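## Task

Shelf spots are labelled by a lot number on the shelf edge directly beneath them, and several spots may carry the same number. Bring one cardboard box from lot 451 and one from lot 434 onto the desk so that nothing overhangs its edge. All other cardboard boxes must stay on their own shelves. If no box of a lot exists in the storeroom, skip that lot. The robot must not fall or finish leaning.

## Robot and tools

ROBOT. A simulated Hello Robot Stretch 3 with a single arm: a two-wheeled base, a lift sliding on a mast, and a telescoping arm that reaches out to the robot's right side, ending in a wrist and gripper. The base cannot strafe, so to shift the gripper forward or back you drive the base. Base footprint is 0.33 m long by 0.34 m wide with a rounded back; it pivots about a point 0.05 m behind its front edge. With arm in and wrist folded, a turn sweeps a 0.28 m radius; an unfolded level wrist reaches beyond that. Loose objects may occasionally get nudged by something external.

FRAMES. Base frame: origin on the floor between the drive wheels, x forward, y left, z up, metres. hand_pose is reported in it, at the spot where closed fingertips meet; with all wrist joints at zero that frame's x points up, y back toward the mast, z to the rear. Odometry frame is the base frame as it was at scene start; base_odometry counts wheel turns only (slip counts as travel), heading in rad, left positive, -3.142 to 3.142.

TOOL move. One action per call. Either base and/or joints (optionally with speeds, pace or contact_limits), or servos alone. base takes a single relative command: {"translate_m": d}, an offset in metres from where the base last reported itself, forward positive, -3 to 3; or {"rotate_rad": d}, an on-the-spot turn offset in radians, left positive, -6.4 to 6.4. joints is one object keyed by joint name, each value an absolute target: lift_m 0 to 1.1 m; arm_m 0 to 0.52 m (extension); wrist_yaw_rad -1.345 to 4.42 (0 along the arm, positive toward the front); wrist_pitch_rad -1.57 to 0.451 (0 level, negative tips fingers down); wrist_roll_rad -2.911 to 2.918 (0 fingers side by side); gripper_m -0.089 to 0.179 (bigger is wider; fingertip gap is about 0.007 m under the value when nearly shut, 0.025 m under when wide); head_pan_rad -3.953 to 1.73 (0 forward, positive left, -1.57 along the arm); head_tilt_rad -1.53 to 0.419 (negative down). Done tolerances: ±0.004 for lift, arm, gripper; ±0.02 yaw and roll; ±0.05 pitch; ±0.1 head. pace is "default" or "max"; speeds sets per-motion top speeds by key, up to max (default/max: translate 0.12/0.30 m/s, rotate 0.76/1.90 rad/s, lift 0.11/0.15, arm 0.14/0.40). The base is capped at 0.10 m/s and 0.63 rad/s unless lift_m < 0.30, arm_m < 0.03 and wrist_yaw_rad > 2.54. contact_limits: arm_m, translate_m, rotate_rad take a motor_effort percent 1 to 100; lift_m takes {"down": n, "up": n} (1 to 100, extra force beyond free motion; below about 12 may trip in free air). Put a limit only in the same action as its motion. servos "reboot" revives servos that shut off. cameras picks images (head_camera, nav_camera, wrist_camera, all; [] for none). blocking true (default) waits for rest; false returns in about 0.5 s. Unknown keys make a call invalid; out-of-range values get it refused, and then later move/wait/finished_scene calls in that reply are skipped, as they are after an uncommanded stop. Actions are cut off after 14 s (time_out).

Other tools: wait(seconds 0 to 10, cameras); stop(cameras) brakes all running motions; zoom_image(camera, region [x0,y0,x1,y1] pixels, at most 504x504) magnifies the latest image; finished_scene(scene: current scene number) ends the scene irreversibly, and the goal must then hold unaided.

RESULTS. move line: done, or the worst status. base_status/joint_status: done, moving, off_target (rested short, may still push), contact_stop (that joint goes slack until next command; wheels slack separately), time_out, torque_fault (servo off, needs reboot). on_its_own lists uncommanded behaviour; its held at gives a target, not a reading. motor_effort is percent, positive toward higher values, bracket = peak. lidar_m: 12 sectors of 30 degrees, first straight ahead, counter-clockwise (4th left, 7th behind, 10th right), plane 0.17 m up, - for nothing or closer than 0.15 m. wrist_depth_mm and head_depth_mm: 7x7 median depths. base_tilt in degrees, forward/right positive, a few degrees of bias. Trust turned_by_imu over turned_by_wheels if they differ by more than 0.15. head_camera images arrive rotated (turn clockwise a quarter to right them), nav_camera the other way.

GRIPPING. Close to a value below the object's width to hold; open to at least 0.05 above its width to let go. Readings do not confirm a grasp. Re-send to re-squeeze if the stall guard relaxes.

AVOID. Fold or unfold the wrist (yaw to 3.0) only with lift 0.32 to 0.95, pitch -0.4, roll near 0; folded, lift may drop to 0.25. With yaw below -0.4 keep pitch at -0.5 or lower. Arm pushing on rigid things with the gripper above about 0.45 m, or driving while holding or hooking something fixed, can topple the robot; back off if tilt appears. Use low lift down limits near surfaces. Wrist and head have no contact stop. Avoid drops, releasing moving objects, slams and hard pushes. Time passes while you think, so be brief.

Each tool is called after ">>>" as a command line: name --argument value for each argument, lists and objects as JSON in quotes; but a table of rows of numbers goes row by row, as --pt "numbers of a row", without its own name.

## Session

>>> move --joints '{"head_pan_rad": -1.57, "head_tilt_rad": -0.3}' --pace "max" --cameras '["nav_camera","head_camera"]'

>>> move --joints '{"head_pan_rad": -0.3, "head_tilt_rad": -0.3}' --pace "max" --cameras '["nav_camera","head_camera"]'

>>> move --joints '{"head_pan_rad": 1.1, "head_tilt_rad": -0.3}' --pace "max" --cameras '["nav_camera","head_camera"]'

>>> move --joints '{"head_pan_rad": -2.8, "head_tilt_rad": -0.3}' --pace "max" --cameras '["nav_camera","head_camera"]'

>>> move --joints '{"head_pan_rad": -3.9, "head_tilt_rad": -0.3}' --pace "max" --cameras '["nav_camera","head_camera"]'

Scene clock: 2.07 s.
move: done
base_odometry: x=+0.000 y=+0.000 heading=+0.000
turned_by_wheels: +0.000
turned_by_imu: +0.000
base_tilt: forward=-0.4 right=-1.1
lidar_m: 0.72 0.72 0.85 1.53 2.66 1.25 1.01 1.11 1.81 1.62 1.39 0.83
head_depth_mm: 1810 1819 1885 1985 2438 2034 1562 / 1914 2055 2119 2180 2179 1994 1551 / 1846 1980 2080 2195 2304 1950 1556 / 1711 1921 2022 2140 2135 1899 1536 / 1422 1485 1555 1658 1768 1815 1527 / 1605 1800 1919 2016 2053 1893 1524 / 1642 1769 1874 1952 1910 1844 1531
base_status: not commanded
joint_positions: lift_m=+0.374 arm_m=+0.001 wrist_yaw_rad=+3.009 wrist_pitch_rad=-0.462 wrist_roll_rad=+0.000 gripper_m=+0.037 head_pan_rad=-1.578 head_tilt_rad=-0.301
joint_status: all done
measured_speeds: translate_m=+0.000 rotate_rad=+0.000 lift_m=+0.000 arm_m=+0.000 wrist_yaw_rad=+0.000 wrist_pitch_rad=+0.000 wrist_roll_rad=+0.000 head_pan_rad=+0.024 head_tilt_rad=+0.000
motor_effort: left_wheel=-0.7(1.0) right_wheel=+0.1(1.2) lift_m=+23.0(24.0) arm_m=-6.2(6.5) wrist_yaw_rad=-0.3(2.1) wrist_pitch_rad=+1.9(2.1) wrist_roll_rad=-0.3(0.3) gripper_m=+0.5(0.8) head_pan_rad=+3.6(5.1) head_tilt_rad=-2.7(8.1)
hand_pose: x=+0.0076 y=+0.0712 z=+0.3774 quat_wxyz=(+0.207, +0.697, +0.116, +0.676) (m; base frame)
wrist_depth_mm: - 138 - - - 869 - / - 150 - - - 977 - / - 168 921 - - 951 - / 835 762 203 813 808 799 758 / 694 675 211 663 660 668 669 / 605 600 126 570 128 582 576 / 531 540 285 350 506 514 515
pictures: head_camera (sideways), nav_camera (sideways)
camera_calibration:
head_camera: T_world_to_cam=[[-0.0444386, 0.245918, -0.968272, 1.27602], [0.997157, -0.0481195, -0.0579855, 0.0690486], [-0.0608524, -0.968096, -0.24308, 0.272343], [0, 0, 0, 1]] pos_world=[0.00442515, -0.04682, 1.30574]
nav_camera: T_world_to_cam=[[0.0150487, -0.271004, 0.96246, -1.20972], [-0.999882, -0.00697646, 0.0136694, 0.0384338], [0.0030101, -0.962553, -0.271077, 0.306041], [0, 0, 0, 1]] pos_world=[0.0557128, -0.0329911, 1.24674]

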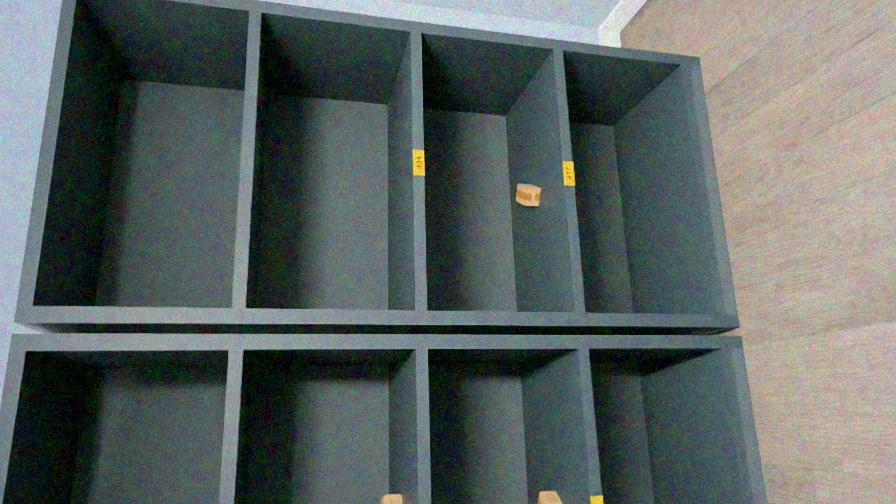

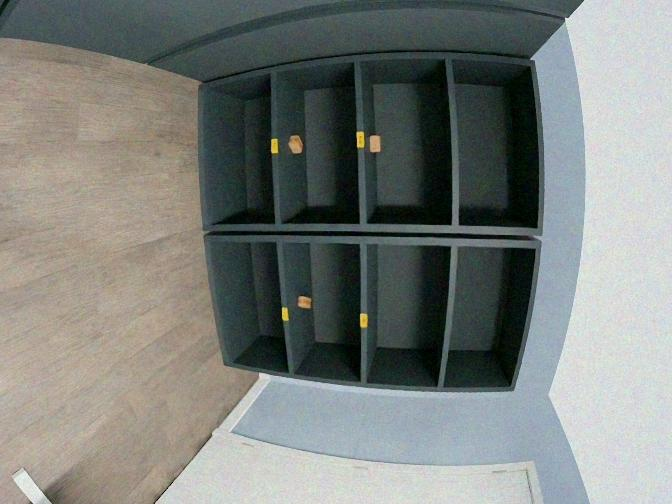

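Scene clock: 3.03 s.
move: done
base_odometry: x=+0.000 y=+0.000 heading=+0.000
turned_by_wheels: +0.000
turned_by_imu: +0.000
base_tilt: forward=-0.3 right=-1.1
lidar_m: 0.72 0.72 0.85 1.53 2.67 1.26 1.01 1.11 1.81 1.63 1.39 0.83
head_depth_mm: 844 893 949 1020 1097 1184 1293 / 786 833 884 940 1008 1079 1166 / 738 774 820 871 927 986 1065 / 694 728 768 810 857 913 978 / 656 687 719 759 801 847 906 / 633 661 690 725 767 799 846 / 592 617 641 672 708 742 786
base_status: not commanded
joint_positions: lift_m=+0.374 arm_m=+0.001 wrist_yaw_rad=+3.009 wrist_pitch_rad=-0.462 wrist_roll_rad=+0.000 gripper_m=+0.037 head_pan_rad=-0.265 head_tilt_rad=-0.301
joint_status: all done
measured_speeds: all 0
motor_effort: left_wheel=-0.3(0.7) right_wheel=+0.6(1.0) lift_m=+23.3(24.0) arm_m=-8.1(8.2) wrist_yaw_rad=-1.4(1.4) wrist_pitch_rad=+1.9(2.0) wrist_roll_rad=+0.1(0.3) gripper_m=+0.5(0.8) head_pan_rad=-2.4(4.6) head_tilt_rad=-1.5(5.3)
hand_pose: x=+0.0076 y=+0.0712 z=+0.3774 quat_wxyz=(+0.207, +0.697, +0.116, +0.676) (m; base frame)
wrist_depth_mm: - 139 - - - 870 - / - 150 - - - 977 - / - 167 928 - - 934 - / 842 769 204 804 802 798 757 / 703 672 211 661 657 676 667 / 605 600 126 570 129 586 577 / 532 532 288 354 503 512 508
pictures: head_camera (sideways), nav_camera (sideways)
camera_calibration:
head_camera: T_world_to_cam=[[-0.249117, 0.0197728, -0.968271, 1.27728], [0.300875, 0.9519, -0.0579709, 0.0733117], [0.920551, -0.305771, -0.243084, 0.266332], [0, 0, 0, 1]] pos_world=[0.0509617, -0.0136041, 1.30574]
nav_camera: T_world_to_cam=[[0.265882, -0.0545623, 0.96246, -1.21127], [-0.248303, -0.968586, 0.0136846, 0.0339241], [0.931479, -0.24262, -0.271078, 0.300337], [0, 0, 0, 1]] pos_world=[0.0507194, 0.0396367, 1.24674]

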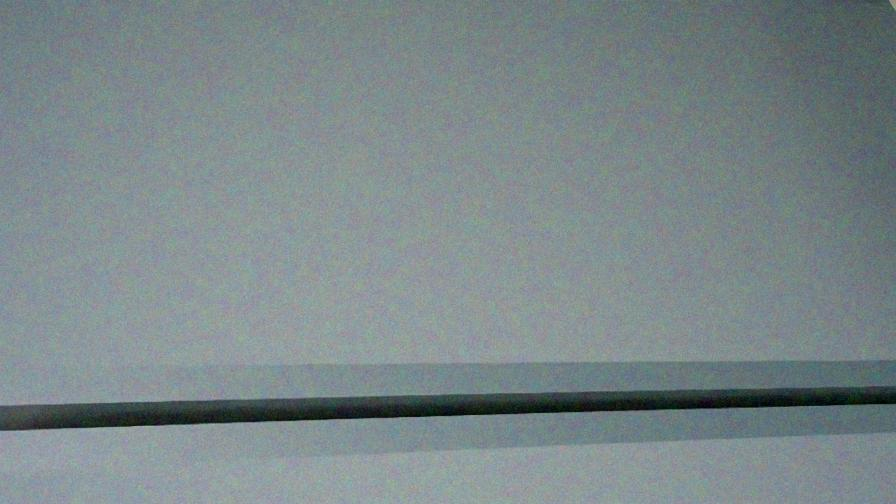

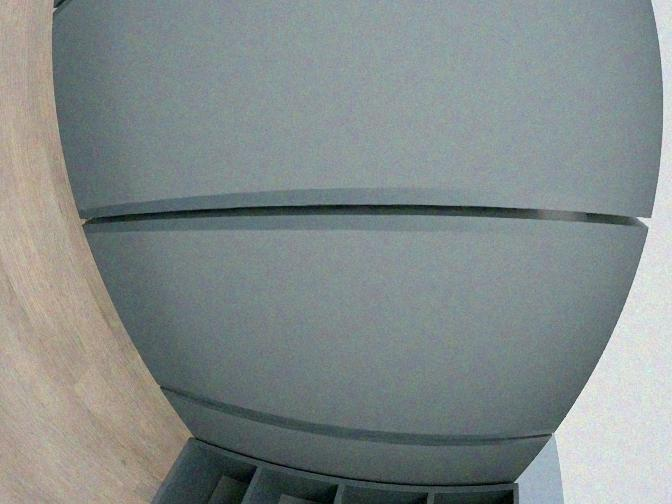

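Scene clock: 5.10 s.
move: done
base_odometry: x=+0.000 y=+0.000 heading=+0.000
turned_by_wheels: +0.000
turned_by_imu: +0.000
base_tilt: forward=-0.4 right=-1.1
lidar_m: 0.73 0.72 0.85 1.53 2.67 1.26 1.01 1.11 1.81 1.63 1.39 0.83
head_depth_mm: 700 717 739 765 784 812 842 / 766 790 814 844 874 905 941 / 848 879 907 942 981 1025 1071 / 949 987 1029 1083 1119 1175 1231 / 1080 1130 1183 1241 1306 1380 1426 / 1252 1320 1397 1474 1570 1667 1524 / 2330 2402 2530 2672 2659 1959 1517
base_status: not commanded
joint_positions: lift_m=+0.374 arm_m=+0.001 wrist_yaw_rad=+3.009 wrist_pitch_rad=-0.462 wrist_roll_rad=+0.000 gripper_m=+0.037 head_pan_rad=+1.108 head_tilt_rad=-0.301
joint_status: all done
measured_speeds: translate_m=+0.000 rotate_rad=+0.000 lift_m=+0.000 arm_m=+0.000 wrist_yaw_rad=+0.000 wrist_pitch_rad=+0.000 wrist_roll_rad=+0.000 head_pan_rad=-0.024 head_tilt_rad=+0.000
motor_effort: left_wheel=-0.4(0.8) right_wheel=+0.5(1.1) lift_m=+23.6(24.3) arm_m=-10.7(11.3) wrist_yaw_rad=+0.3(1.5) wrist_pitch_rad=+2.1(2.1) wrist_roll_rad=-0.1(0.3) gripper_m=+1.1(1.1) head_pan_rad=-3.1(5.3) head_tilt_rad=-0.6(4.8)
hand_pose: x=+0.0076 y=+0.0712 z=+0.3774 quat_wxyz=(+0.207, +0.697, +0.116, +0.676) (m; base frame)
wrist_depth_mm: - 139 - - - 852 - / - 151 - - - 986 - / - 167 930 - - 953 - / 836 758 203 811 809 801 759 / 700 677 212 658 657 675 663 / 597 598 126 570 128 579 577 / 525 537 287 353 505 514 507
pictures: head_camera (sideways), nav_camera (sideways)
camera_calibration:
head_camera: T_world_to_cam=[[-0.0681894, -0.240419, -0.968271, 1.27617], [-0.87452, 0.481512, -0.0579708, 0.0804745], [0.480171, 0.84282, -0.243085, 0.269053], [0, 0, 0, 1]] pos_world=[0.028206, 0.0413013, 1.30574]
nav_camera: T_world_to_cam=[[0.105611, 0.250036, 0.962459, -1.21029], [0.901191, -0.433207, 0.0136545, 0.0268676], [0.420359, 0.865918, -0.271082, 0.303435], [0, 0, 0, 1]] pos_world=[-0.0239442, 0.0515066, 1.24674]

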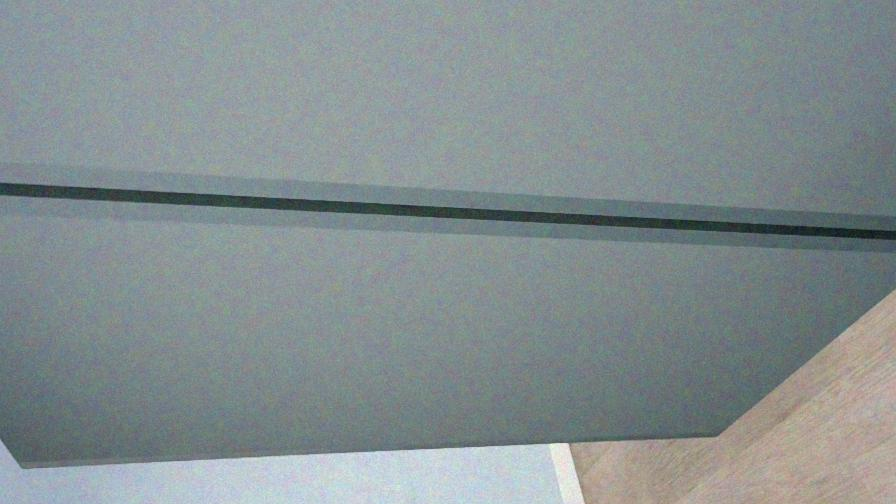

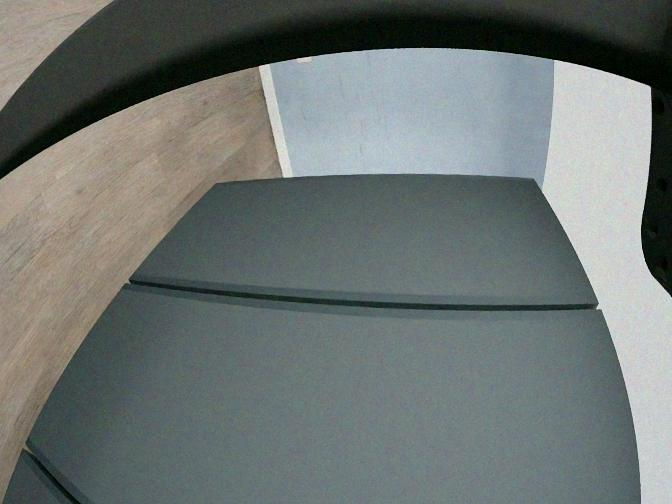

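Scene clock: 8.03 s.
move: done
base_odometry: x=+0.000 y=+0.000 heading=+0.000
turned_by_wheels: +0.000
turned_by_imu: +0.000
base_tilt: forward=-0.2 right=-1.3
lidar_m: 0.72 0.73 0.85 1.53 2.66 1.26 1.01 1.11 1.82 1.62 1.39 0.83
head_depth_mm: 1336 1384 1459 1509 1346 929 1520 / 1337 1396 1468 1533 1336 960 1556 / 1352 1409 1478 1557 1327 957 1552 / 1369 1417 1490 1569 1316 951 1437 / 1374 1441 1498 1584 1665 1740 1527 / 1366 1432 1498 1575 1678 1755 1533 / 1373 1447 1516 1598 1691 1766 1513
base_status: not commanded
joint_positions: lift_m=+0.374 arm_m=+0.001 wrist_yaw_rad=+3.009 wrist_pitch_rad=-0.462 wrist_roll_rad=+0.000 gripper_m=+0.037 head_pan_rad=-2.808 head_tilt_rad=-0.301
joint_status: all done
measured_speeds: translate_m=+0.000 rotate_rad=+0.000 lift_m=+0.000 arm_m=+0.000 wrist_yaw_rad=+0.000 wrist_pitch_rad=+0.000 wrist_roll_rad=+0.000 head_pan_rad=+0.024 head_tilt_rad=+0.000
motor_effort: left_wheel=-0.2(0.8) right_wheel=+0.4(1.1) lift_m=+24.1(24.8) arm_m=-13.0(13.7) wrist_yaw_rad=+0.0(1.6) wrist_pitch_rad=+1.9(2.0) wrist_roll_rad=+0.0(0.3) gripper_m=+0.6(1.1) head_pan_rad=+3.6(5.3) head_tilt_rad=+1.0(4.8)
hand_pose: x=+0.0076 y=+0.0712 z=+0.3774 quat_wxyz=(+0.207, +0.697, +0.116, +0.676) (m; base frame)
wrist_depth_mm: - 138 - - - 862 - / - 150 - - - 968 - / - 167 926 - - 937 - / 830 782 203 799 803 810 764 / 701 677 212 666 659 679 661 / 601 596 126 575 129 579 575 / 525 540 289 354 506 515 509
pictures: head_camera (sideways), nav_camera (sideways)
camera_calibration:
head_camera: T_world_to_cam=[[0.216924, 0.124082, -0.96827, 1.27442], [0.287906, -0.955901, -0.0579971, 0.0733764], [-0.932767, -0.26619, -0.243082, 0.277686], [0, 0, 0, 1]] pos_world=[-0.0385618, -0.0140758, 1.30574]
nav_camera: T_world_to_cam=[[-0.250384, -0.104764, 0.962462, -1.20811], [-0.340787, 0.940041, 0.0136676, 0.0344659], [-0.906185, -0.324572, -0.271074, 0.311547], [0, 0, 0, 1]] pos_world=[-0.00842832, -0.0578466, 1.24674]

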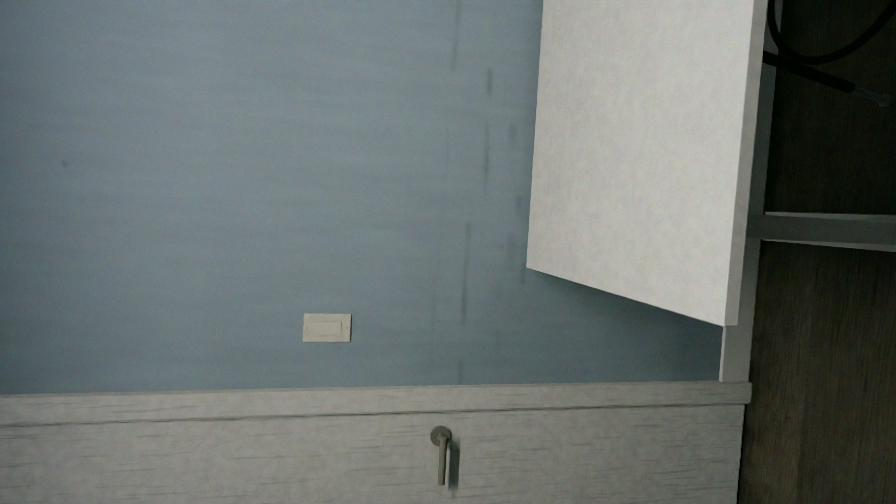

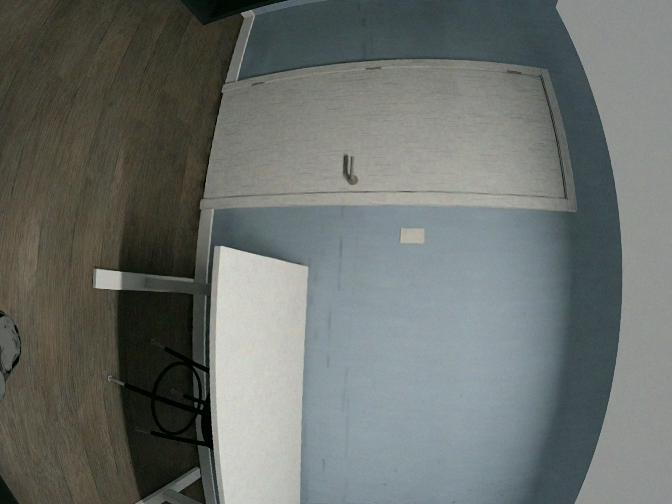

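Scene clock: 8.97 s.
move: done
base_odometry: x=+0.000 y=+0.000 heading=+0.000
turned_by_wheels: +0.000
turned_by_imu: +0.000
base_tilt: forward=-0.3 right=-1.2
lidar_m: 0.72 0.73 0.85 1.53 2.66 1.26 1.00 1.11 1.81 1.63 1.39 0.83
head_depth_mm: - - - - - - - / - - - - - - - / 2534 2628 2750 2921 2889 2096 1539 / 2594 2739 2875 3005 2713 2012 1544 / 2264 2350 2481 2601 2413 1999 1532 / 1964 2044 2129 2195 1376 1830 1519 / 1754 1811 1885 1904 1279 1891 1519
base_status: not commanded
joint_positions: lift_m=+0.374 arm_m=+0.001 wrist_yaw_rad=+3.009 wrist_pitch_rad=-0.462 wrist_roll_rad=+0.000 gripper_m=+0.037 head_pan_rad=-3.930 head_tilt_rad=-0.301
joint_status: all done
measured_speeds: all 0
motor_effort: left_wheel=-0.6(0.6) right_wheel=+0.5(0.9) lift_m=+24.4(24.9) arm_m=-12.7(13.5) wrist_yaw_rad=+0.3(1.8) wrist_pitch_rad=+1.9(2.0) wrist_roll_rad=-0.3(0.3) gripper_m=+0.2(1.1) head_pan_rad=+2.5(4.4) head_tilt_rad=+1.6(4.7)
hand_pose: x=+0.0076 y=+0.0712 z=+0.3774 quat_wxyz=(+0.207, +0.697, +0.116, +0.676) (m; base frame)
wrist_depth_mm: - 139 - - - 860 - / - 151 - - - 990 - / - 167 918 - - 950 - / 843 777 204 810 795 795 760 / 701 673 211 660 655 674 668 / 598 597 126 576 129 578 580 / 521 541 287 353 501 510 507
pictures: head_camera (sideways), nav_camera (sideways)
camera_calibration:
head_camera: T_world_to_cam=[[0.205923, -0.141562, -0.968275, 1.27451], [-0.736195, -0.674281, -0.0579867, 0.0795562], [-0.64468, 0.72478, -0.243067, 0.27587], [0, 0, 0, 1]] pos_world=[-0.0260339, 0.0341203, 1.30574]
nav_camera: T_world_to_cam=[[-0.203062, 0.180109, 0.962459, -1.20839], [0.698958, 0.715033, 0.0136608, 0.0281758], [-0.685729, 0.675492, -0.271084, 0.31024], [0, 0, 0, 1]] pos_world=[-0.0523317, -0.0120691, 1.24674]

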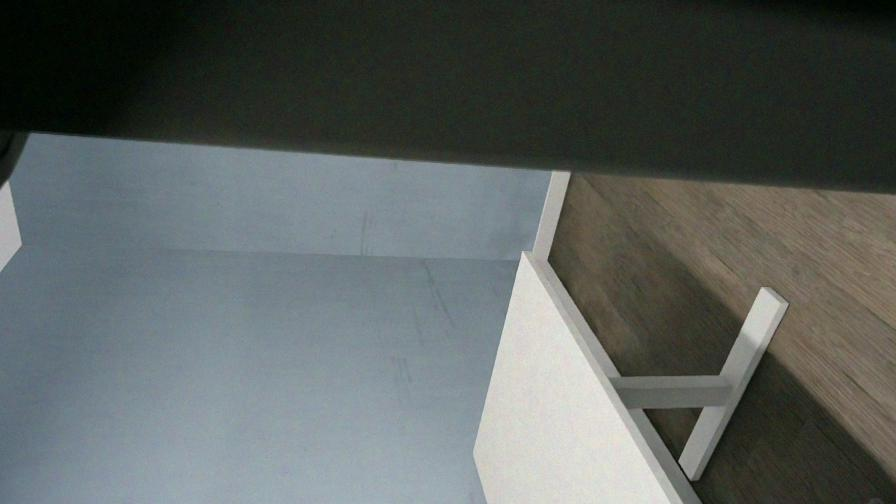

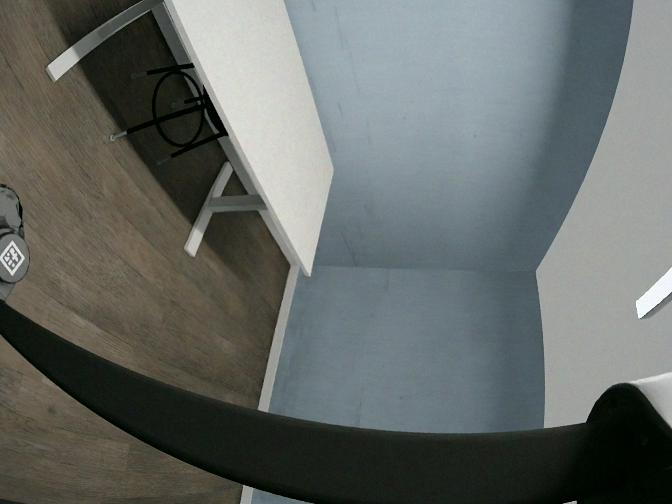

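>>> move --joints '{"head_pan_rad": -1.35, "head_tilt_rad": -0.4}' --pace "max" --cameras '["head_camera"]'

>>> zoom_image --camera "head_camera" --region '[300, 0, 560, 252]'

>>> zoom_image --camera "head_camera" --region '[300, 252, 560, 504]'

Scene clock: 19.20 s.
move: done
base_odometry: x=+0.000 y=+0.000 heading=+0.000
turned_by_wheels: +0.000
turned_by_imu: +0.000
base_tilt: forward=-0.4 right=-1.3
lidar_m: 0.72 0.72 0.85 1.53 2.66 1.26 1.01 1.11 1.81 1.63 1.40 0.82
head_depth_mm: 1767 1839 1955 2092 2198 1809 1423 / 1732 1873 1954 2109 2186 1794 1418 / 1422 1514 1581 1742 1884 1785 1416 / 1738 1845 1950 2096 2151 1777 1412 / 1754 1856 1948 2055 2134 1763 1407 / 1725 1838 1948 2057 2115 1750 1400 / 1718 1794 1866 1898 2024 1741 1383
base_status: not commanded
joint_positions: lift_m=+0.374 arm_m=+0.001 wrist_yaw_rad=+3.009 wrist_pitch_rad=-0.462 wrist_roll_rad=+0.000 gripper_m=+0.037 head_pan_rad=-1.342 head_tilt_rad=-0.400
joint_status: all done
measured_speeds: translate_m=+0.000 rotate_rad=+0.000 lift_m=+0.000 arm_m=+0.000 wrist_yaw_rad=+0.000 wrist_pitch_rad=+0.000 wrist_roll_rad=+0.000 head_pan_rad=-0.024 head_tilt_rad=+0.000
motor_effort: left_wheel=-0.6(0.8) right_wheel=+0.6(1.3) lift_m=+25.1(25.7) arm_m=-12.5(13.5) wrist_yaw_rad=+0.0(1.7) wrist_pitch_rad=+2.0(2.1) wrist_roll_rad=-0.3(0.3) gripper_m=+0.6(1.0) head_pan_rad=-3.3(5.6) head_tilt_rad=-3.3(7.1)
hand_pose: x=+0.0076 y=+0.0712 z=+0.3774 quat_wxyz=(+0.207, +0.697, +0.116, +0.676) (m; base frame)
wrist_depth_mm: - 138 - - - 854 - / - 150 - - - 983 - / - 167 932 - - 956 - / 836 774 203 822 806 790 761 / 703 672 211 661 655 671 667 / 595 597 126 569 129 577 573 / 529 538 287 352 500 509 509
pictures: head_camera (sideways)
camera_calibration:
head_camera: T_world_to_cam=[[-0.122309, 0.320766, -0.939228, 1.23858], [0.979358, 0.192452, -0.0618078, 0.0741004], [0.160931, -0.9274, -0.337684, 0.394063], [0, 0, 0, 1]] pos_world=[0.0155016, -0.0461024, 1.30096]

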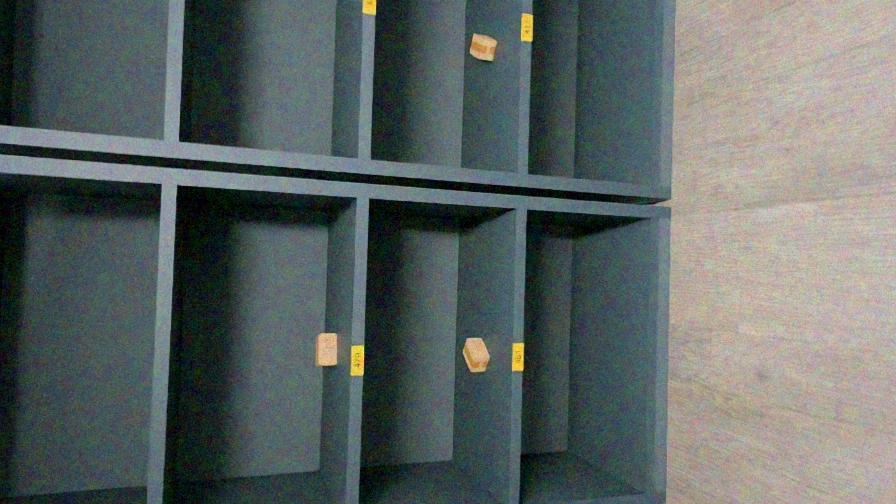

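Scaled by 1.938 from the camera's 896x504 image, which has a finer 1280x720 frame.

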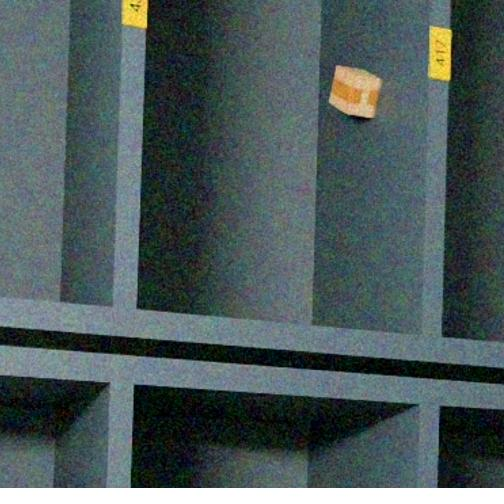

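Scaled by 1.938 from the camera's 896x504 image, which has a finer 1280x720 frame.

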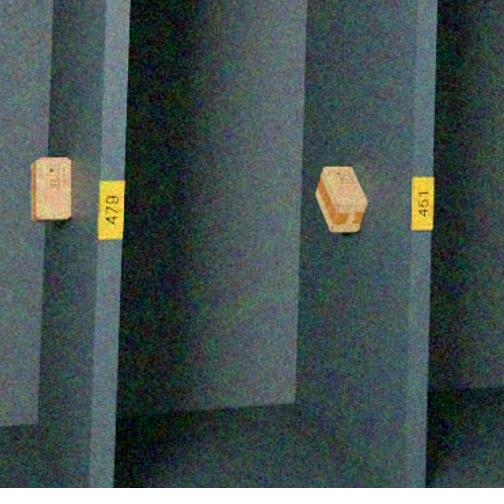

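>>> zoom_image --camera "head_camera" --region '[508, 340, 528, 374]'

>>> zoom_image --camera "head_camera" --region '[358, 0, 382, 20]'

Scaled by 14.824 from the camera's 896x504 image, which has a finer 1280x720 frame.

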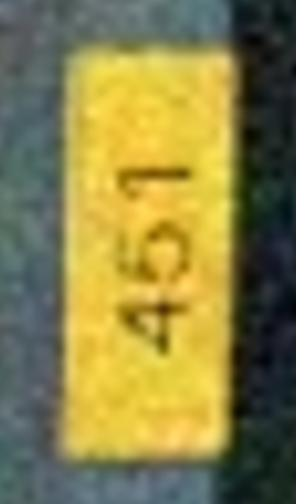

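Scaled by 21.000 from the camera's 896x504 image, which has a finer 1280x720 frame.

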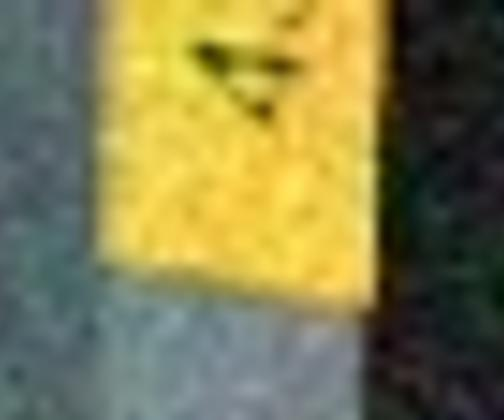

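>>> move --base '{"rotate_rad": -1.11}' --joints '{"lift_m": 0.28}' --pace "max" --cameras '[]'

>>> move --base '{"translate_m": 1.118}' --pace "max" --cameras '[]'

>>> move --base '{"rotate_rad": 1.325}' --joints '{"lift_m": 0.45, "head_pan_rad": -1.57, "head_tilt_rad": -0.75, "gripper_m": 0.179}' --pace "max" --cameras '[]'

>>> move --joints '{"wrist_yaw_rad": 0.0, "wrist_pitch_rad": -0.4}' --pace "max" --cameras '[]'

>>> move --joints '{"wrist_pitch_rad": 0.0}' --pace "max" --cameras '["wrist_camera","head_camera"]'

Scene clock: 70.27 s.
move: done
base_odometry: x=+0.000 y=+0.000 heading=-1.110
turned_by_wheels: -1.110
turned_by_imu: -1.088
base_tilt: forward=-0.2 right=-1.3
lidar_m: 1.52 0.85 0.73 0.72 0.83 1.41 2.66 1.26 1.01 1.11 1.76 1.63
head_depth_mm: 1281 1350 1417 1490 1121 924 1341 / 1339 1404 1487 1581 1672 1674 1421 / 1378 1450 1553 1657 1781 1797 1414 / 1443 1534 1642 1752 1890 1772 1410 / 1523 1619 1743 1849 1998 1761 1396 / 1602 1706 1829 1992 2122 1758 1391 / 1715 1851 1968 2142 2259 1742 1389
base_status: done
joint_positions: lift_m=+0.280 arm_m=+0.001 wrist_yaw_rad=+3.009 wrist_pitch_rad=-0.463 wrist_roll_rad=+0.000 gripper_m=+0.037 head_pan_rad=-1.350 head_tilt_rad=-0.400
joint_status: all done
measured_speeds: all 0
motor_effort: left_wheel=+6.2(14.0) right_wheel=-7.8(14.6) lift_m=+31.1(31.2) arm_m=-12.6(13.5) wrist_yaw_rad=-0.7(1.7) wrist_pitch_rad=+2.0(2.2) wrist_roll_rad=+0.1(0.3) gripper_m=+0.3(0.9) head_pan_rad=-3.3(3.6) head_tilt_rad=-3.5(4.5)
hand_pose: x=+0.0076 y=+0.0711 z=+0.2828 quat_wxyz=(+0.208, +0.697, +0.117, +0.676) (m; base frame)
wrist_depth_mm: - 138 - - - - - / - 151 161 - - - - / 841 167 209 781 784 760 736 / 678 629 203 665 656 653 640 / 566 554 212 539 533 548 542 / 484 298 126 285 129 476 471 / 261 266 247 258 402 415 414
pictures: none
No camera images: "cameras" was empty.

Scene clock: 75.37 s.
move: done
base_odometry: x=+0.498 y=-1.001 heading=-1.110
turned_by_wheels: +0.000
turned_by_imu: +0.000
base_tilt: forward=-0.4 right=-1.0
lidar_m: 0.82 0.54 0.46 0.46 0.53 0.89 3.71 1.73 1.80 1.48 0.70 0.85
head_depth_mm: 1497 1558 1643 1729 1851 1807 1422 / 1573 1639 1747 1857 1967 1791 1414 / 1587 1689 1814 1938 2117 1770 1425 / 1287 1362 1450 1548 1603 1713 1402 / 1340 1441 1507 1605 1419 1546 1359 / 1304 1389 1473 1061 1403 1084 1311 / 775 1208 1289 770 771 823 865
base_status: done
joint_positions: lift_m=+0.280 arm_m=+0.001 wrist_yaw_rad=+3.009 wrist_pitch_rad=-0.463 wrist_roll_rad=+0.000 gripper_m=+0.037 head_pan_rad=-1.350 head_tilt_rad=-0.400
joint_status: not commanded
measured_speeds: all 0
motor_effort: left_wheel=+5.0(16.2) right_wheel=+0.5(10.5) lift_m=+26.0(31.2) arm_m=-9.6(13.1) wrist_yaw_rad=+0.1(2.1) wrist_pitch_rad=+2.1(2.3) wrist_roll_rad=-0.2(0.3) gripper_m=+0.3(1.0) head_pan_rad=-2.2(3.8) head_tilt_rad=-1.6(4.1)
hand_pose: x=+0.0076 y=+0.0711 z=+0.2827 quat_wxyz=(+0.208, +0.697, +0.117, +0.676) (m; base frame)
wrist_depth_mm: - 138 - - - 446 429 / - 150 161 - 502 465 457 / - 166 175 - 553 - - / 675 628 198 639 611 - - / 577 566 212 535 535 547 544 / 489 298 126 285 129 473 466 / 262 267 249 258 397 416 411
pictures: none
No camera images: "cameras" was empty.

Scene clock: 78.10 s.
move: done
base_odometry: x=+0.498 y=-1.001 heading=+0.215
turned_by_wheels: +1.325
turned_by_imu: +1.304
base_tilt: forward=-0.4 right=-1.1
lidar_m: 0.46 0.48 0.65 1.69 2.21 1.73 1.80 1.44 0.70 0.99 0.67 0.48
head_depth_mm: 820 891 634 1111 959 1132 1168 / 820 876 626 1154 948 1262 1162 / 818 874 621 1156 945 1260 1152 / 816 871 612 1155 936 1247 1147 / 813 872 609 1151 932 1247 1138 / 811 872 628 1142 924 1233 1139 / 812 864 620 1101 918 1204 1133
base_status: done
joint_positions: lift_m=+0.450 arm_m=+0.001 wrist_yaw_rad=+3.009 wrist_pitch_rad=-0.463 wrist_roll_rad=+0.000 gripper_m=+0.179 head_pan_rad=-1.572 head_tilt_rad=-0.752
joint_status: all done
measured_speeds: all 0
motor_effort: left_wheel=-6.2(14.6) right_wheel=+8.2(13.2) lift_m=+23.4(32.7) arm_m=-13.4(13.4) wrist_yaw_rad=-0.4(1.4) wrist_pitch_rad=+2.2(2.3) wrist_roll_rad=+0.1(0.3) gripper_m=+0.8(84.1) head_pan_rad=+4.0(4.0) head_tilt_rad=+2.5(7.8)
hand_pose: x=+0.0076 y=+0.0710 z=+0.4526 quat_wxyz=(+0.208, +0.697, +0.117, +0.676) (m; base frame)
wrist_depth_mm: - 138 - - - - - / - 151 - - - - - / - 167 - - - - - / 965 885 204 922 923 - - / 821 212 223 790 772 770 - / - 144 253 676 666 669 - / 569 595 310 596 589 573 105
pictures: none
No camera images: "cameras" was empty.

Scene clock: 79.93 s.
move: done
base_odometry: x=+0.498 y=-1.001 heading=+0.215
turned_by_wheels: +0.000
turned_by_imu: +0.000
base_tilt: forward=-0.2 right=-1.2
lidar_m: 0.46 0.48 0.64 1.68 2.21 1.73 1.81 1.43 0.70 0.99 0.67 0.48
head_depth_mm: 819 890 635 1114 957 1130 1172 / 818 877 629 1154 956 1285 1158 / 816 874 621 1154 943 1265 1125 / 816 873 615 1146 939 1254 1148 / 813 870 608 1143 935 1250 1119 / 813 867 630 1143 926 1243 1143 / 811 865 622 1104 917 1208 1135
base_status: not commanded
joint_positions: lift_m=+0.450 arm_m=+0.001 wrist_yaw_rad=+0.003 wrist_pitch_rad=-0.420 wrist_roll_rad=+0.000 gripper_m=+0.179 head_pan_rad=-1.570 head_tilt_rad=-0.750
joint_status: all done
measured_speeds: all 0
motor_effort: left_wheel=-6.1(6.8) right_wheel=+8.4(8.9) lift_m=+29.9(29.9) arm_m=-12.0(13.6) wrist_yaw_rad=-3.0(7.4) wrist_pitch_rad=+3.3(5.4) wrist_roll_rad=-0.2(0.4) gripper_m=+0.9(1.1) head_pan_rad=+3.0(4.1) head_tilt_rad=+3.2(3.6)
hand_pose: x=-0.0208 y=-0.3697 z=+0.4622 quat_wxyz=(+0.692, +0.149, -0.691, -0.147) (m; base frame)
wrist_depth_mm: 279 277 275 - 272 268 268 / - 740 - - - 722 - / - 803 - - - - - / - - - - - 823 - / - 142 - - - - - / - 126 - - - - - / - - - - - - 105
pictures: none
No camera images: "cameras" was empty.

Scene clock: 80.90 s.
move: done
base_odometry: x=+0.498 y=-1.001 heading=+0.215
turned_by_wheels: +0.000
turned_by_imu: +0.000
base_tilt: forward=-0.3 right=-1.1
lidar_m: 0.46 0.48 0.64 1.69 1.92 1.73 1.80 1.43 0.70 0.99 0.66 0.48
head_depth_mm: 818 892 635 1119 960 1123 1161 / 818 877 630 1151 951 1272 1165 / 818 871 622 1148 947 1262 1150 / 815 870 615 1150 938 1253 1089 / 814 870 608 1145 931 1258 1142 / 812 868 630 1148 929 1237 1139 / 811 868 622 1106 920 1208 1133
base_status: not commanded
joint_positions: lift_m=+0.450 arm_m=+0.001 wrist_yaw_rad=+0.003 wrist_pitch_rad=-0.023 wrist_roll_rad=+0.000 gripper_m=+0.179 head_pan_rad=-1.570 head_tilt_rad=-0.750
joint_status: all done
measured_speeds: all 0
motor_effort: left_wheel=-5.9(6.4) right_wheel=+8.3(8.9) lift_m=+28.7(31.3) arm_m=-12.7(12.7) wrist_yaw_rad=-2.6(5.0) wrist_pitch_rad=+3.9(6.3) wrist_roll_rad=-0.2(0.2) gripper_m=+0.6(1.2) head_pan_rad=+3.5(4.1) head_tilt_rad=+2.2(3.6)
hand_pose: x=-0.0206 y=-0.4012 z=+0.5586 quat_wxyz=(+0.707, +0.010, -0.707, -0.007) (m; base frame)
wrist_depth_mm: - 691 - - - - - / - 689 - - - 690 - / - - - 478 - - - / - - - 457 - - 334 / 320 314 317 - 308 306 302 / - 140 - - - - - / - - - - - - 105
pictures: head_camera (sideways), wrist_camera
camera_calibration:
head_camera: T_world_to_cam=[[-0.0467866, 0.641656, -0.765565, 1.0116], [0.997492, -0.0107394, -0.0699617, 0.0845633], [-0.0531131, -0.766918, -0.639544, 0.78817], [0, 0, 0, 1]] pos_world=[0.0048401, -0.0437278, 1.28443]
wrist_camera: T_world_to_cam=[[-0.998841, -0.0472184, -0.00928284, -0.0276701], [-0.00150594, 0.223477, -0.974708, 0.666606], [0.0480987, -0.973565, -0.22329, -0.0986205], [0, 0, 0, 1]] pos_world=[-0.0218907, -0.246291, 0.627469]

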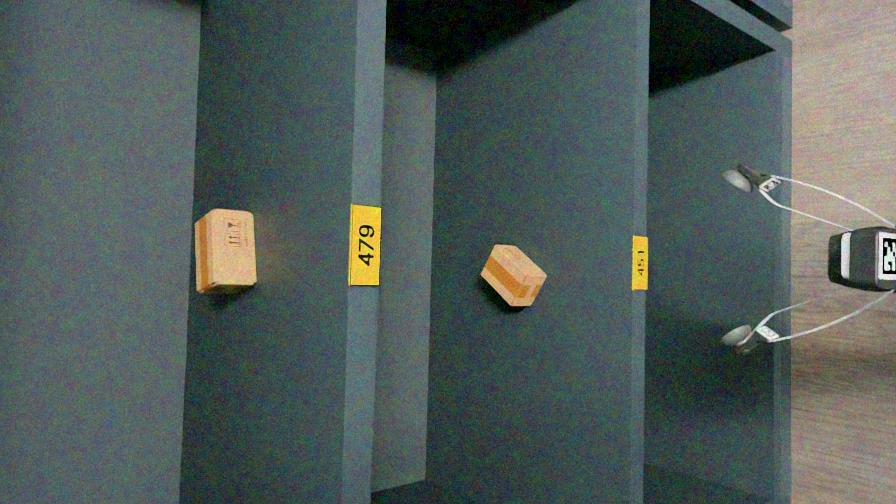

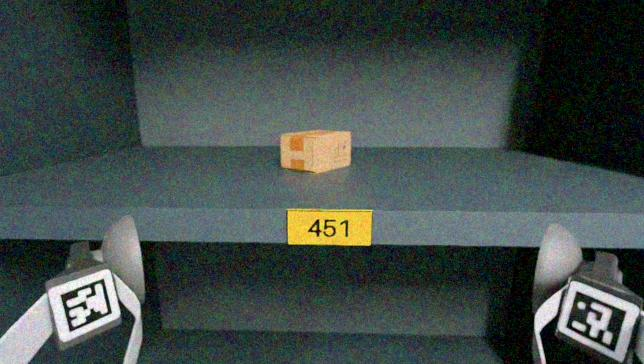

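>>> move --base '{"translate_m": 0.122}' --joints '{"wrist_yaw_rad": -0.38, "wrist_pitch_rad": -0.18, "lift_m": 0.49}' --cameras '[]'

>>> move --joints '{"arm_m": 0.38}' --pace "max" --cameras '["wrist_camera","head_camera"]'

Scene clock: 153.20 s.
move: done
base_odometry: x=+0.617 y=-0.975 heading=+0.215
turned_by_wheels: +0.000
turned_by_imu: -0.001
base_tilt: forward=-0.4 right=-1.1
lidar_m: 0.34 0.35 0.48 1.24 2.81 1.83 1.92 0.78 0.78 0.99 0.49 0.35
head_depth_mm: 818 889 639 1163 960 1251 1170 / 818 879 630 1151 951 1241 1133 / 815 870 624 1146 948 1235 1152 / 814 870 618 1148 937 1260 1143 / 813 865 610 1140 932 1247 1143 / 812 865 604 1127 928 1223 1136 / 787 790 624 872 874 991 1090
base_status: done
joint_positions: lift_m=+0.490 arm_m=+0.001 wrist_yaw_rad=-0.377 wrist_pitch_rad=-0.194 wrist_roll_rad=+0.000 gripper_m=+0.179 head_pan_rad=-1.570 head_tilt_rad=-0.750
joint_status: all done
measured_speeds: all 0
motor_effort: left_wheel=+6.4(10.6) right_wheel=+5.5(10.9) lift_m=+23.8(32.8) arm_m=-10.3(11.5) wrist_yaw_rad=-3.3(6.2) wrist_pitch_rad=+2.1(5.7) wrist_roll_rad=+0.1(0.3) gripper_m=+0.9(1.0) head_pan_rad=+3.4(4.1) head_tilt_rad=+2.4(3.2)
hand_pose: x=-0.1123 y=-0.3750 z=+0.5557 quat_wxyz=(+0.679, -0.064, -0.704, -0.199) (m; base frame)
wrist_depth_mm: - - - - 793 - - / - - 474 - 818 - - / - - 458 - - - 469 / 303 299 318 - - - 515 / 274 147 - - - - - / - 126 - - 856 - - / - - - - - 691 105
pictures: none
No camera images: "cameras" was empty.

Scene clock: 155.43 s.
move: done
base_odometry: x=+0.617 y=-0.975 heading=+0.215
turned_by_wheels: +0.000
turned_by_imu: +0.000
base_tilt: forward=-0.4 right=-1.2
lidar_m: 0.34 0.35 0.48 1.24 2.81 1.83 1.92 0.78 0.78 0.99 0.49 0.36
head_depth_mm: 817 889 635 1162 959 1249 1167 / 816 879 631 1152 953 1242 1138 / 817 869 623 1150 900 657 549 / 814 870 615 1151 776 1228 1142 / 812 867 609 1139 931 1248 1142 / 811 864 603 1122 924 1215 1140 / 785 790 624 874 875 989 1093
base_status: not commanded
joint_positions: lift_m=+0.490 arm_m=+0.380 wrist_yaw_rad=-0.377 wrist_pitch_rad=-0.195 wrist_roll_rad=+0.000 gripper_m=+0.179 head_pan_rad=-1.570 head_tilt_rad=-0.750
joint_status: all done
measured_speeds: all 0
motor_effort: left_wheel=+5.5(6.3) right_wheel=+5.1(6.0) lift_m=+27.2(27.4) arm_m=+13.3(14.8) wrist_yaw_rad=-3.3(4.4) wrist_pitch_rad=+2.5(2.5) wrist_roll_rad=+0.1(0.3) gripper_m=+0.7(1.0) head_pan_rad=+2.8(3.9) head_tilt_rad=+1.9(3.0)
hand_pose: x=-0.1124 y=-0.7542 z=+0.5553 quat_wxyz=(+0.679, -0.064, -0.704, -0.200) (m; base frame)
wrist_depth_mm: 289 307 327 - - - 465 / 298 322 334 - - - - / 313 334 - - - - - / 297 294 295 155 258 292 272 / 218 218 207 122 205 216 227 / 118 144 122 111 165 171 171 / 134 143 134 121 137 142 107
pictures: head_camera (sideways), wrist_camera
camera_calibration:
head_camera: T_world_to_cam=[[-0.0468619, 0.641436, -0.765744, 1.01182], [0.997494, -0.0106327, -0.0699511, 0.0845542], [-0.0530111, -0.767103, -0.63933, 0.787886], [0, 0, 0, 1]] pos_world=[0.00484016, -0.043729, 1.28443]
wrist_camera: T_world_to_cam=[[-0.944012, 0.329485, -0.0167628, 0.158383], [0.142027, 0.360013, -0.922073, 0.832052], [-0.297775, -0.872829, -0.386653, -0.310886], [0, 0, 0, 1]] pos_world=[-0.0612323, -0.623085, 0.649662]

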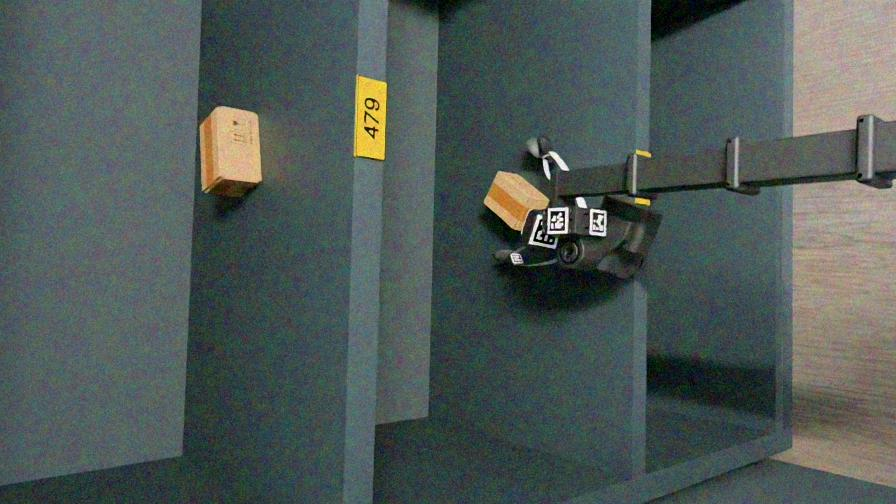

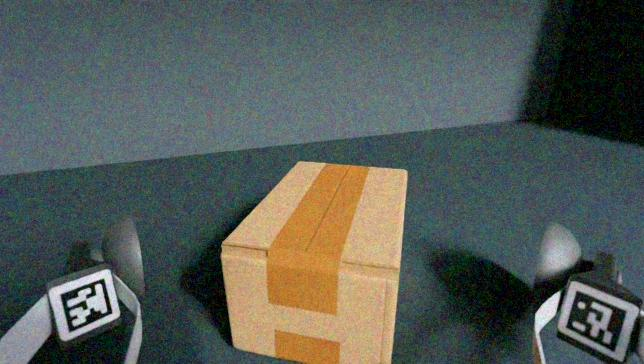

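>>> move --joints '{"arm_m": 0.412}' --cameras '[]'

>>> move --joints '{"gripper_m": 0.03}' --cameras '["wrist_camera"]'

>>> move --joints '{"lift_m": 0.54}' --speeds '{"lift_m": 0.06}' --cameras '["wrist_camera","head_camera"]'

Scene clock: 179.00 s.
move: done
base_odometry: x=+0.617 y=-0.975 heading=+0.215
turned_by_wheels: +0.000
turned_by_imu: +0.000
base_tilt: forward=-0.4 right=-1.2
lidar_m: 0.34 0.35 0.48 1.24 2.80 1.83 1.92 0.78 0.78 0.99 0.49 0.35
head_depth_mm: 816 885 637 1157 961 1252 1164 / 814 885 630 1153 951 1246 1141 / 813 872 622 1148 778 655 549 / 813 868 616 1143 790 1258 1154 / 811 865 609 1142 934 1244 1141 / 809 866 601 1125 927 1204 1139 / 787 790 624 875 873 990 1088
base_status: not commanded
joint_positions: lift_m=+0.490 arm_m=+0.412 wrist_yaw_rad=-0.377 wrist_pitch_rad=-0.195 wrist_roll_rad=+0.000 gripper_m=+0.179 head_pan_rad=-1.570 head_tilt_rad=-0.750
joint_status: all done
measured_speeds: all 0
motor_effort: left_wheel=+6.1(6.2) right_wheel=+5.3(5.8) lift_m=+30.1(31.2) arm_m=+12.4(14.3) wrist_yaw_rad=-1.4(3.5) wrist_pitch_rad=+2.4(2.4) wrist_roll_rad=+0.0(0.3) gripper_m=+0.4(0.9) head_pan_rad=+2.6(3.5) head_tilt_rad=+1.3(1.8)
hand_pose: x=-0.1124 y=-0.7862 z=+0.5553 quat_wxyz=(+0.679, -0.064, -0.704, -0.200) (m; base frame)
wrist_depth_mm: 264 279 302 328 - - 439 / 275 292 318 335 - - 463 / 290 309 332 - - - - / 293 297 296 294 294 293 271 / 220 218 217 122 128 216 226 / 118 144 165 96 96 171 171 / 134 143 134 85 81 137 107
pictures: none
No camera images: "cameras" was empty.

Scene clock: 181.03 s.
move: done
base_odometry: x=+0.617 y=-0.975 heading=+0.215
turned_by_wheels: +0.000
turned_by_imu: +0.000
base_tilt: forward=-0.4 right=-1.2
lidar_m: 0.34 0.35 0.48 1.24 2.80 1.83 1.92 0.78 0.78 0.99 0.49 0.36
head_depth_mm: 816 889 636 1152 962 1249 1166 / 816 878 630 1149 953 1242 1138 / 814 869 624 1144 780 656 549 / 815 865 616 1147 788 1252 1147 / 814 865 609 1143 931 1250 1142 / 812 866 603 1125 927 1220 1136 / 786 789 624 875 871 994 1089
base_status: not commanded
joint_positions: lift_m=+0.490 arm_m=+0.412 wrist_yaw_rad=-0.378 wrist_pitch_rad=-0.195 wrist_roll_rad=+0.000 gripper_m=+0.031 head_pan_rad=-1.570 head_tilt_rad=-0.750
joint_status: all done
measured_speeds: all 0
motor_effort: left_wheel=+6.0(6.3) right_wheel=+4.9(6.0) lift_m=+28.9(30.7) arm_m=+11.0(13.3) wrist_yaw_rad=-2.1(3.4) wrist_pitch_rad=+2.4(2.5) wrist_roll_rad=+0.0(0.3) gripper_m=-27.4(98.8) head_pan_rad=+3.3(3.5) head_tilt_rad=+1.1(1.6)
hand_pose: x=-0.1126 y=-0.7862 z=+0.5553 quat_wxyz=(+0.678, -0.064, -0.704, -0.200) (m; base frame)
wrist_depth_mm: 264 281 304 327 - - 439 / 275 294 319 335 - - 459 / 287 309 331 - - - - / 291 296 296 291 291 291 271 / 218 219 151 122 128 215 216 / 173 173 101 97 101 158 171 / 149 134 94 86 83 132 142
pictures: wrist_camera
camera_calibration:
wrist_camera: T_world_to_cam=[[-0.943754, 0.330229, -0.0166801, 0.169283], [0.142245, 0.359945, -0.922066, 0.843551], [-0.298489, -0.872576, -0.386673, -0.338712], [0, 0, 0, 1]] pos_world=[-0.0613315, -0.655086, 0.649662]

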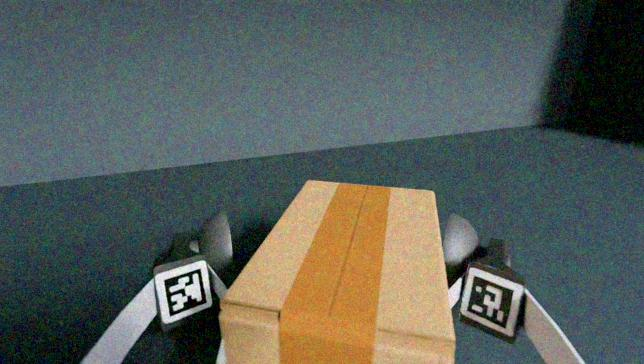

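Scene clock: 182.47 s.
move: done
base_odometry: x=+0.617 y=-0.975 heading=+0.215
turned_by_wheels: +0.000
turned_by_imu: +0.000
base_tilt: forward=-0.4 right=-1.1
lidar_m: 0.34 0.35 0.47 1.24 2.80 1.83 1.93 0.78 0.78 0.99 0.49 0.35
head_depth_mm: 817 885 637 1164 959 1248 1161 / 818 882 629 1149 956 1238 1114 / 814 869 623 1150 719 600 1091 / 813 869 615 1151 763 1252 1147 / 809 868 609 1148 934 1243 1145 / 808 867 602 1129 926 1218 1136 / 784 790 624 876 872 992 1093
base_status: not commanded
joint_positions: lift_m=+0.540 arm_m=+0.412 wrist_yaw_rad=-0.378 wrist_pitch_rad=-0.203 wrist_roll_rad=+0.000 gripper_m=+0.034 head_pan_rad=-1.570 head_tilt_rad=-0.750
joint_status: all done
measured_speeds: all 0
motor_effort: left_wheel=+5.9(6.1) right_wheel=+5.2(5.9) lift_m=+29.6(35.2) arm_m=+9.2(11.6) wrist_yaw_rad=-1.3(3.2) wrist_pitch_rad=+3.7(3.9) wrist_roll_rad=-0.1(0.3) gripper_m=-12.1(27.7) head_pan_rad=+2.2(3.4) head_tilt_rad=+0.1(1.4)
hand_pose: x=-0.1124 y=-0.7857 z=+0.6035 quat_wxyz=(+0.678, -0.062, -0.704, -0.203) (m; base frame)
wrist_depth_mm: 264 280 303 327 - - 438 / 276 295 317 334 - - 461 / 289 309 331 - - - 485 / 302 325 - 155 155 - - / 304 310 150 122 129 289 288 / 246 244 101 97 101 224 241 / 211 190 93 86 83 128 207
pictures: head_camera (sideways), wrist_camera
camera_calibration:
head_camera: T_world_to_cam=[[-0.0468619, 0.641436, -0.765744, 1.01182], [0.997494, -0.0106327, -0.0699511, 0.0845542], [-0.0530111, -0.767103, -0.63933, 0.787886], [0, 0, 0, 1]] pos_world=[0.00484016, -0.043729, 1.28443]
wrist_camera: T_world_to_cam=[[-0.943709, 0.33034, -0.0169825, 0.170329], [0.144703, 0.366129, -0.919245, 0.891207], [-0.297445, -0.869957, -0.393321, -0.313383], [0, 0, 0, 1]] pos_world=[-0.0614344, -0.655193, 0.69887]

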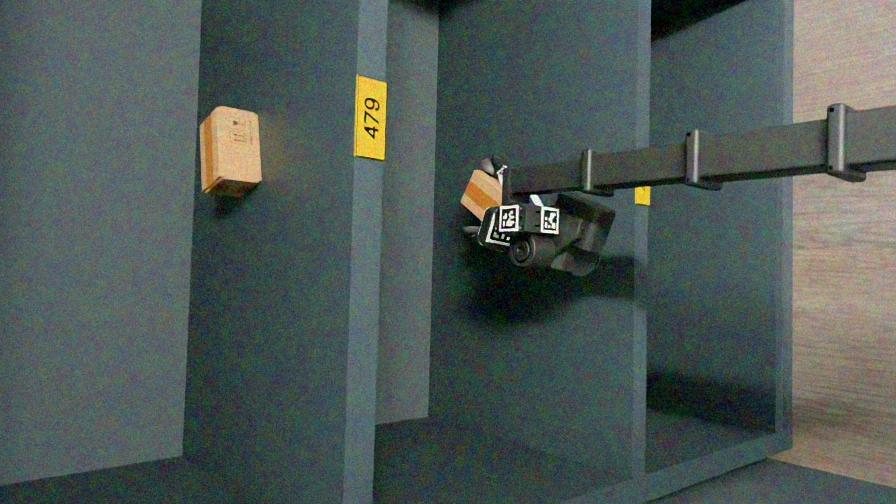

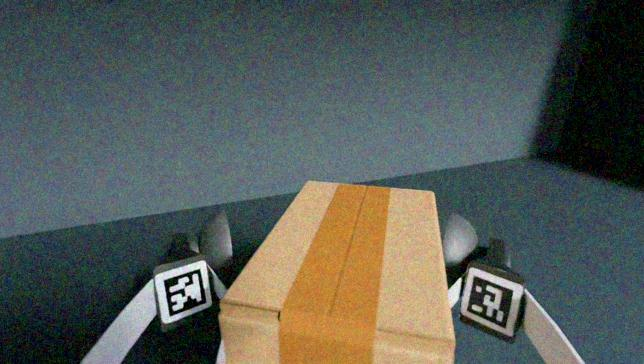

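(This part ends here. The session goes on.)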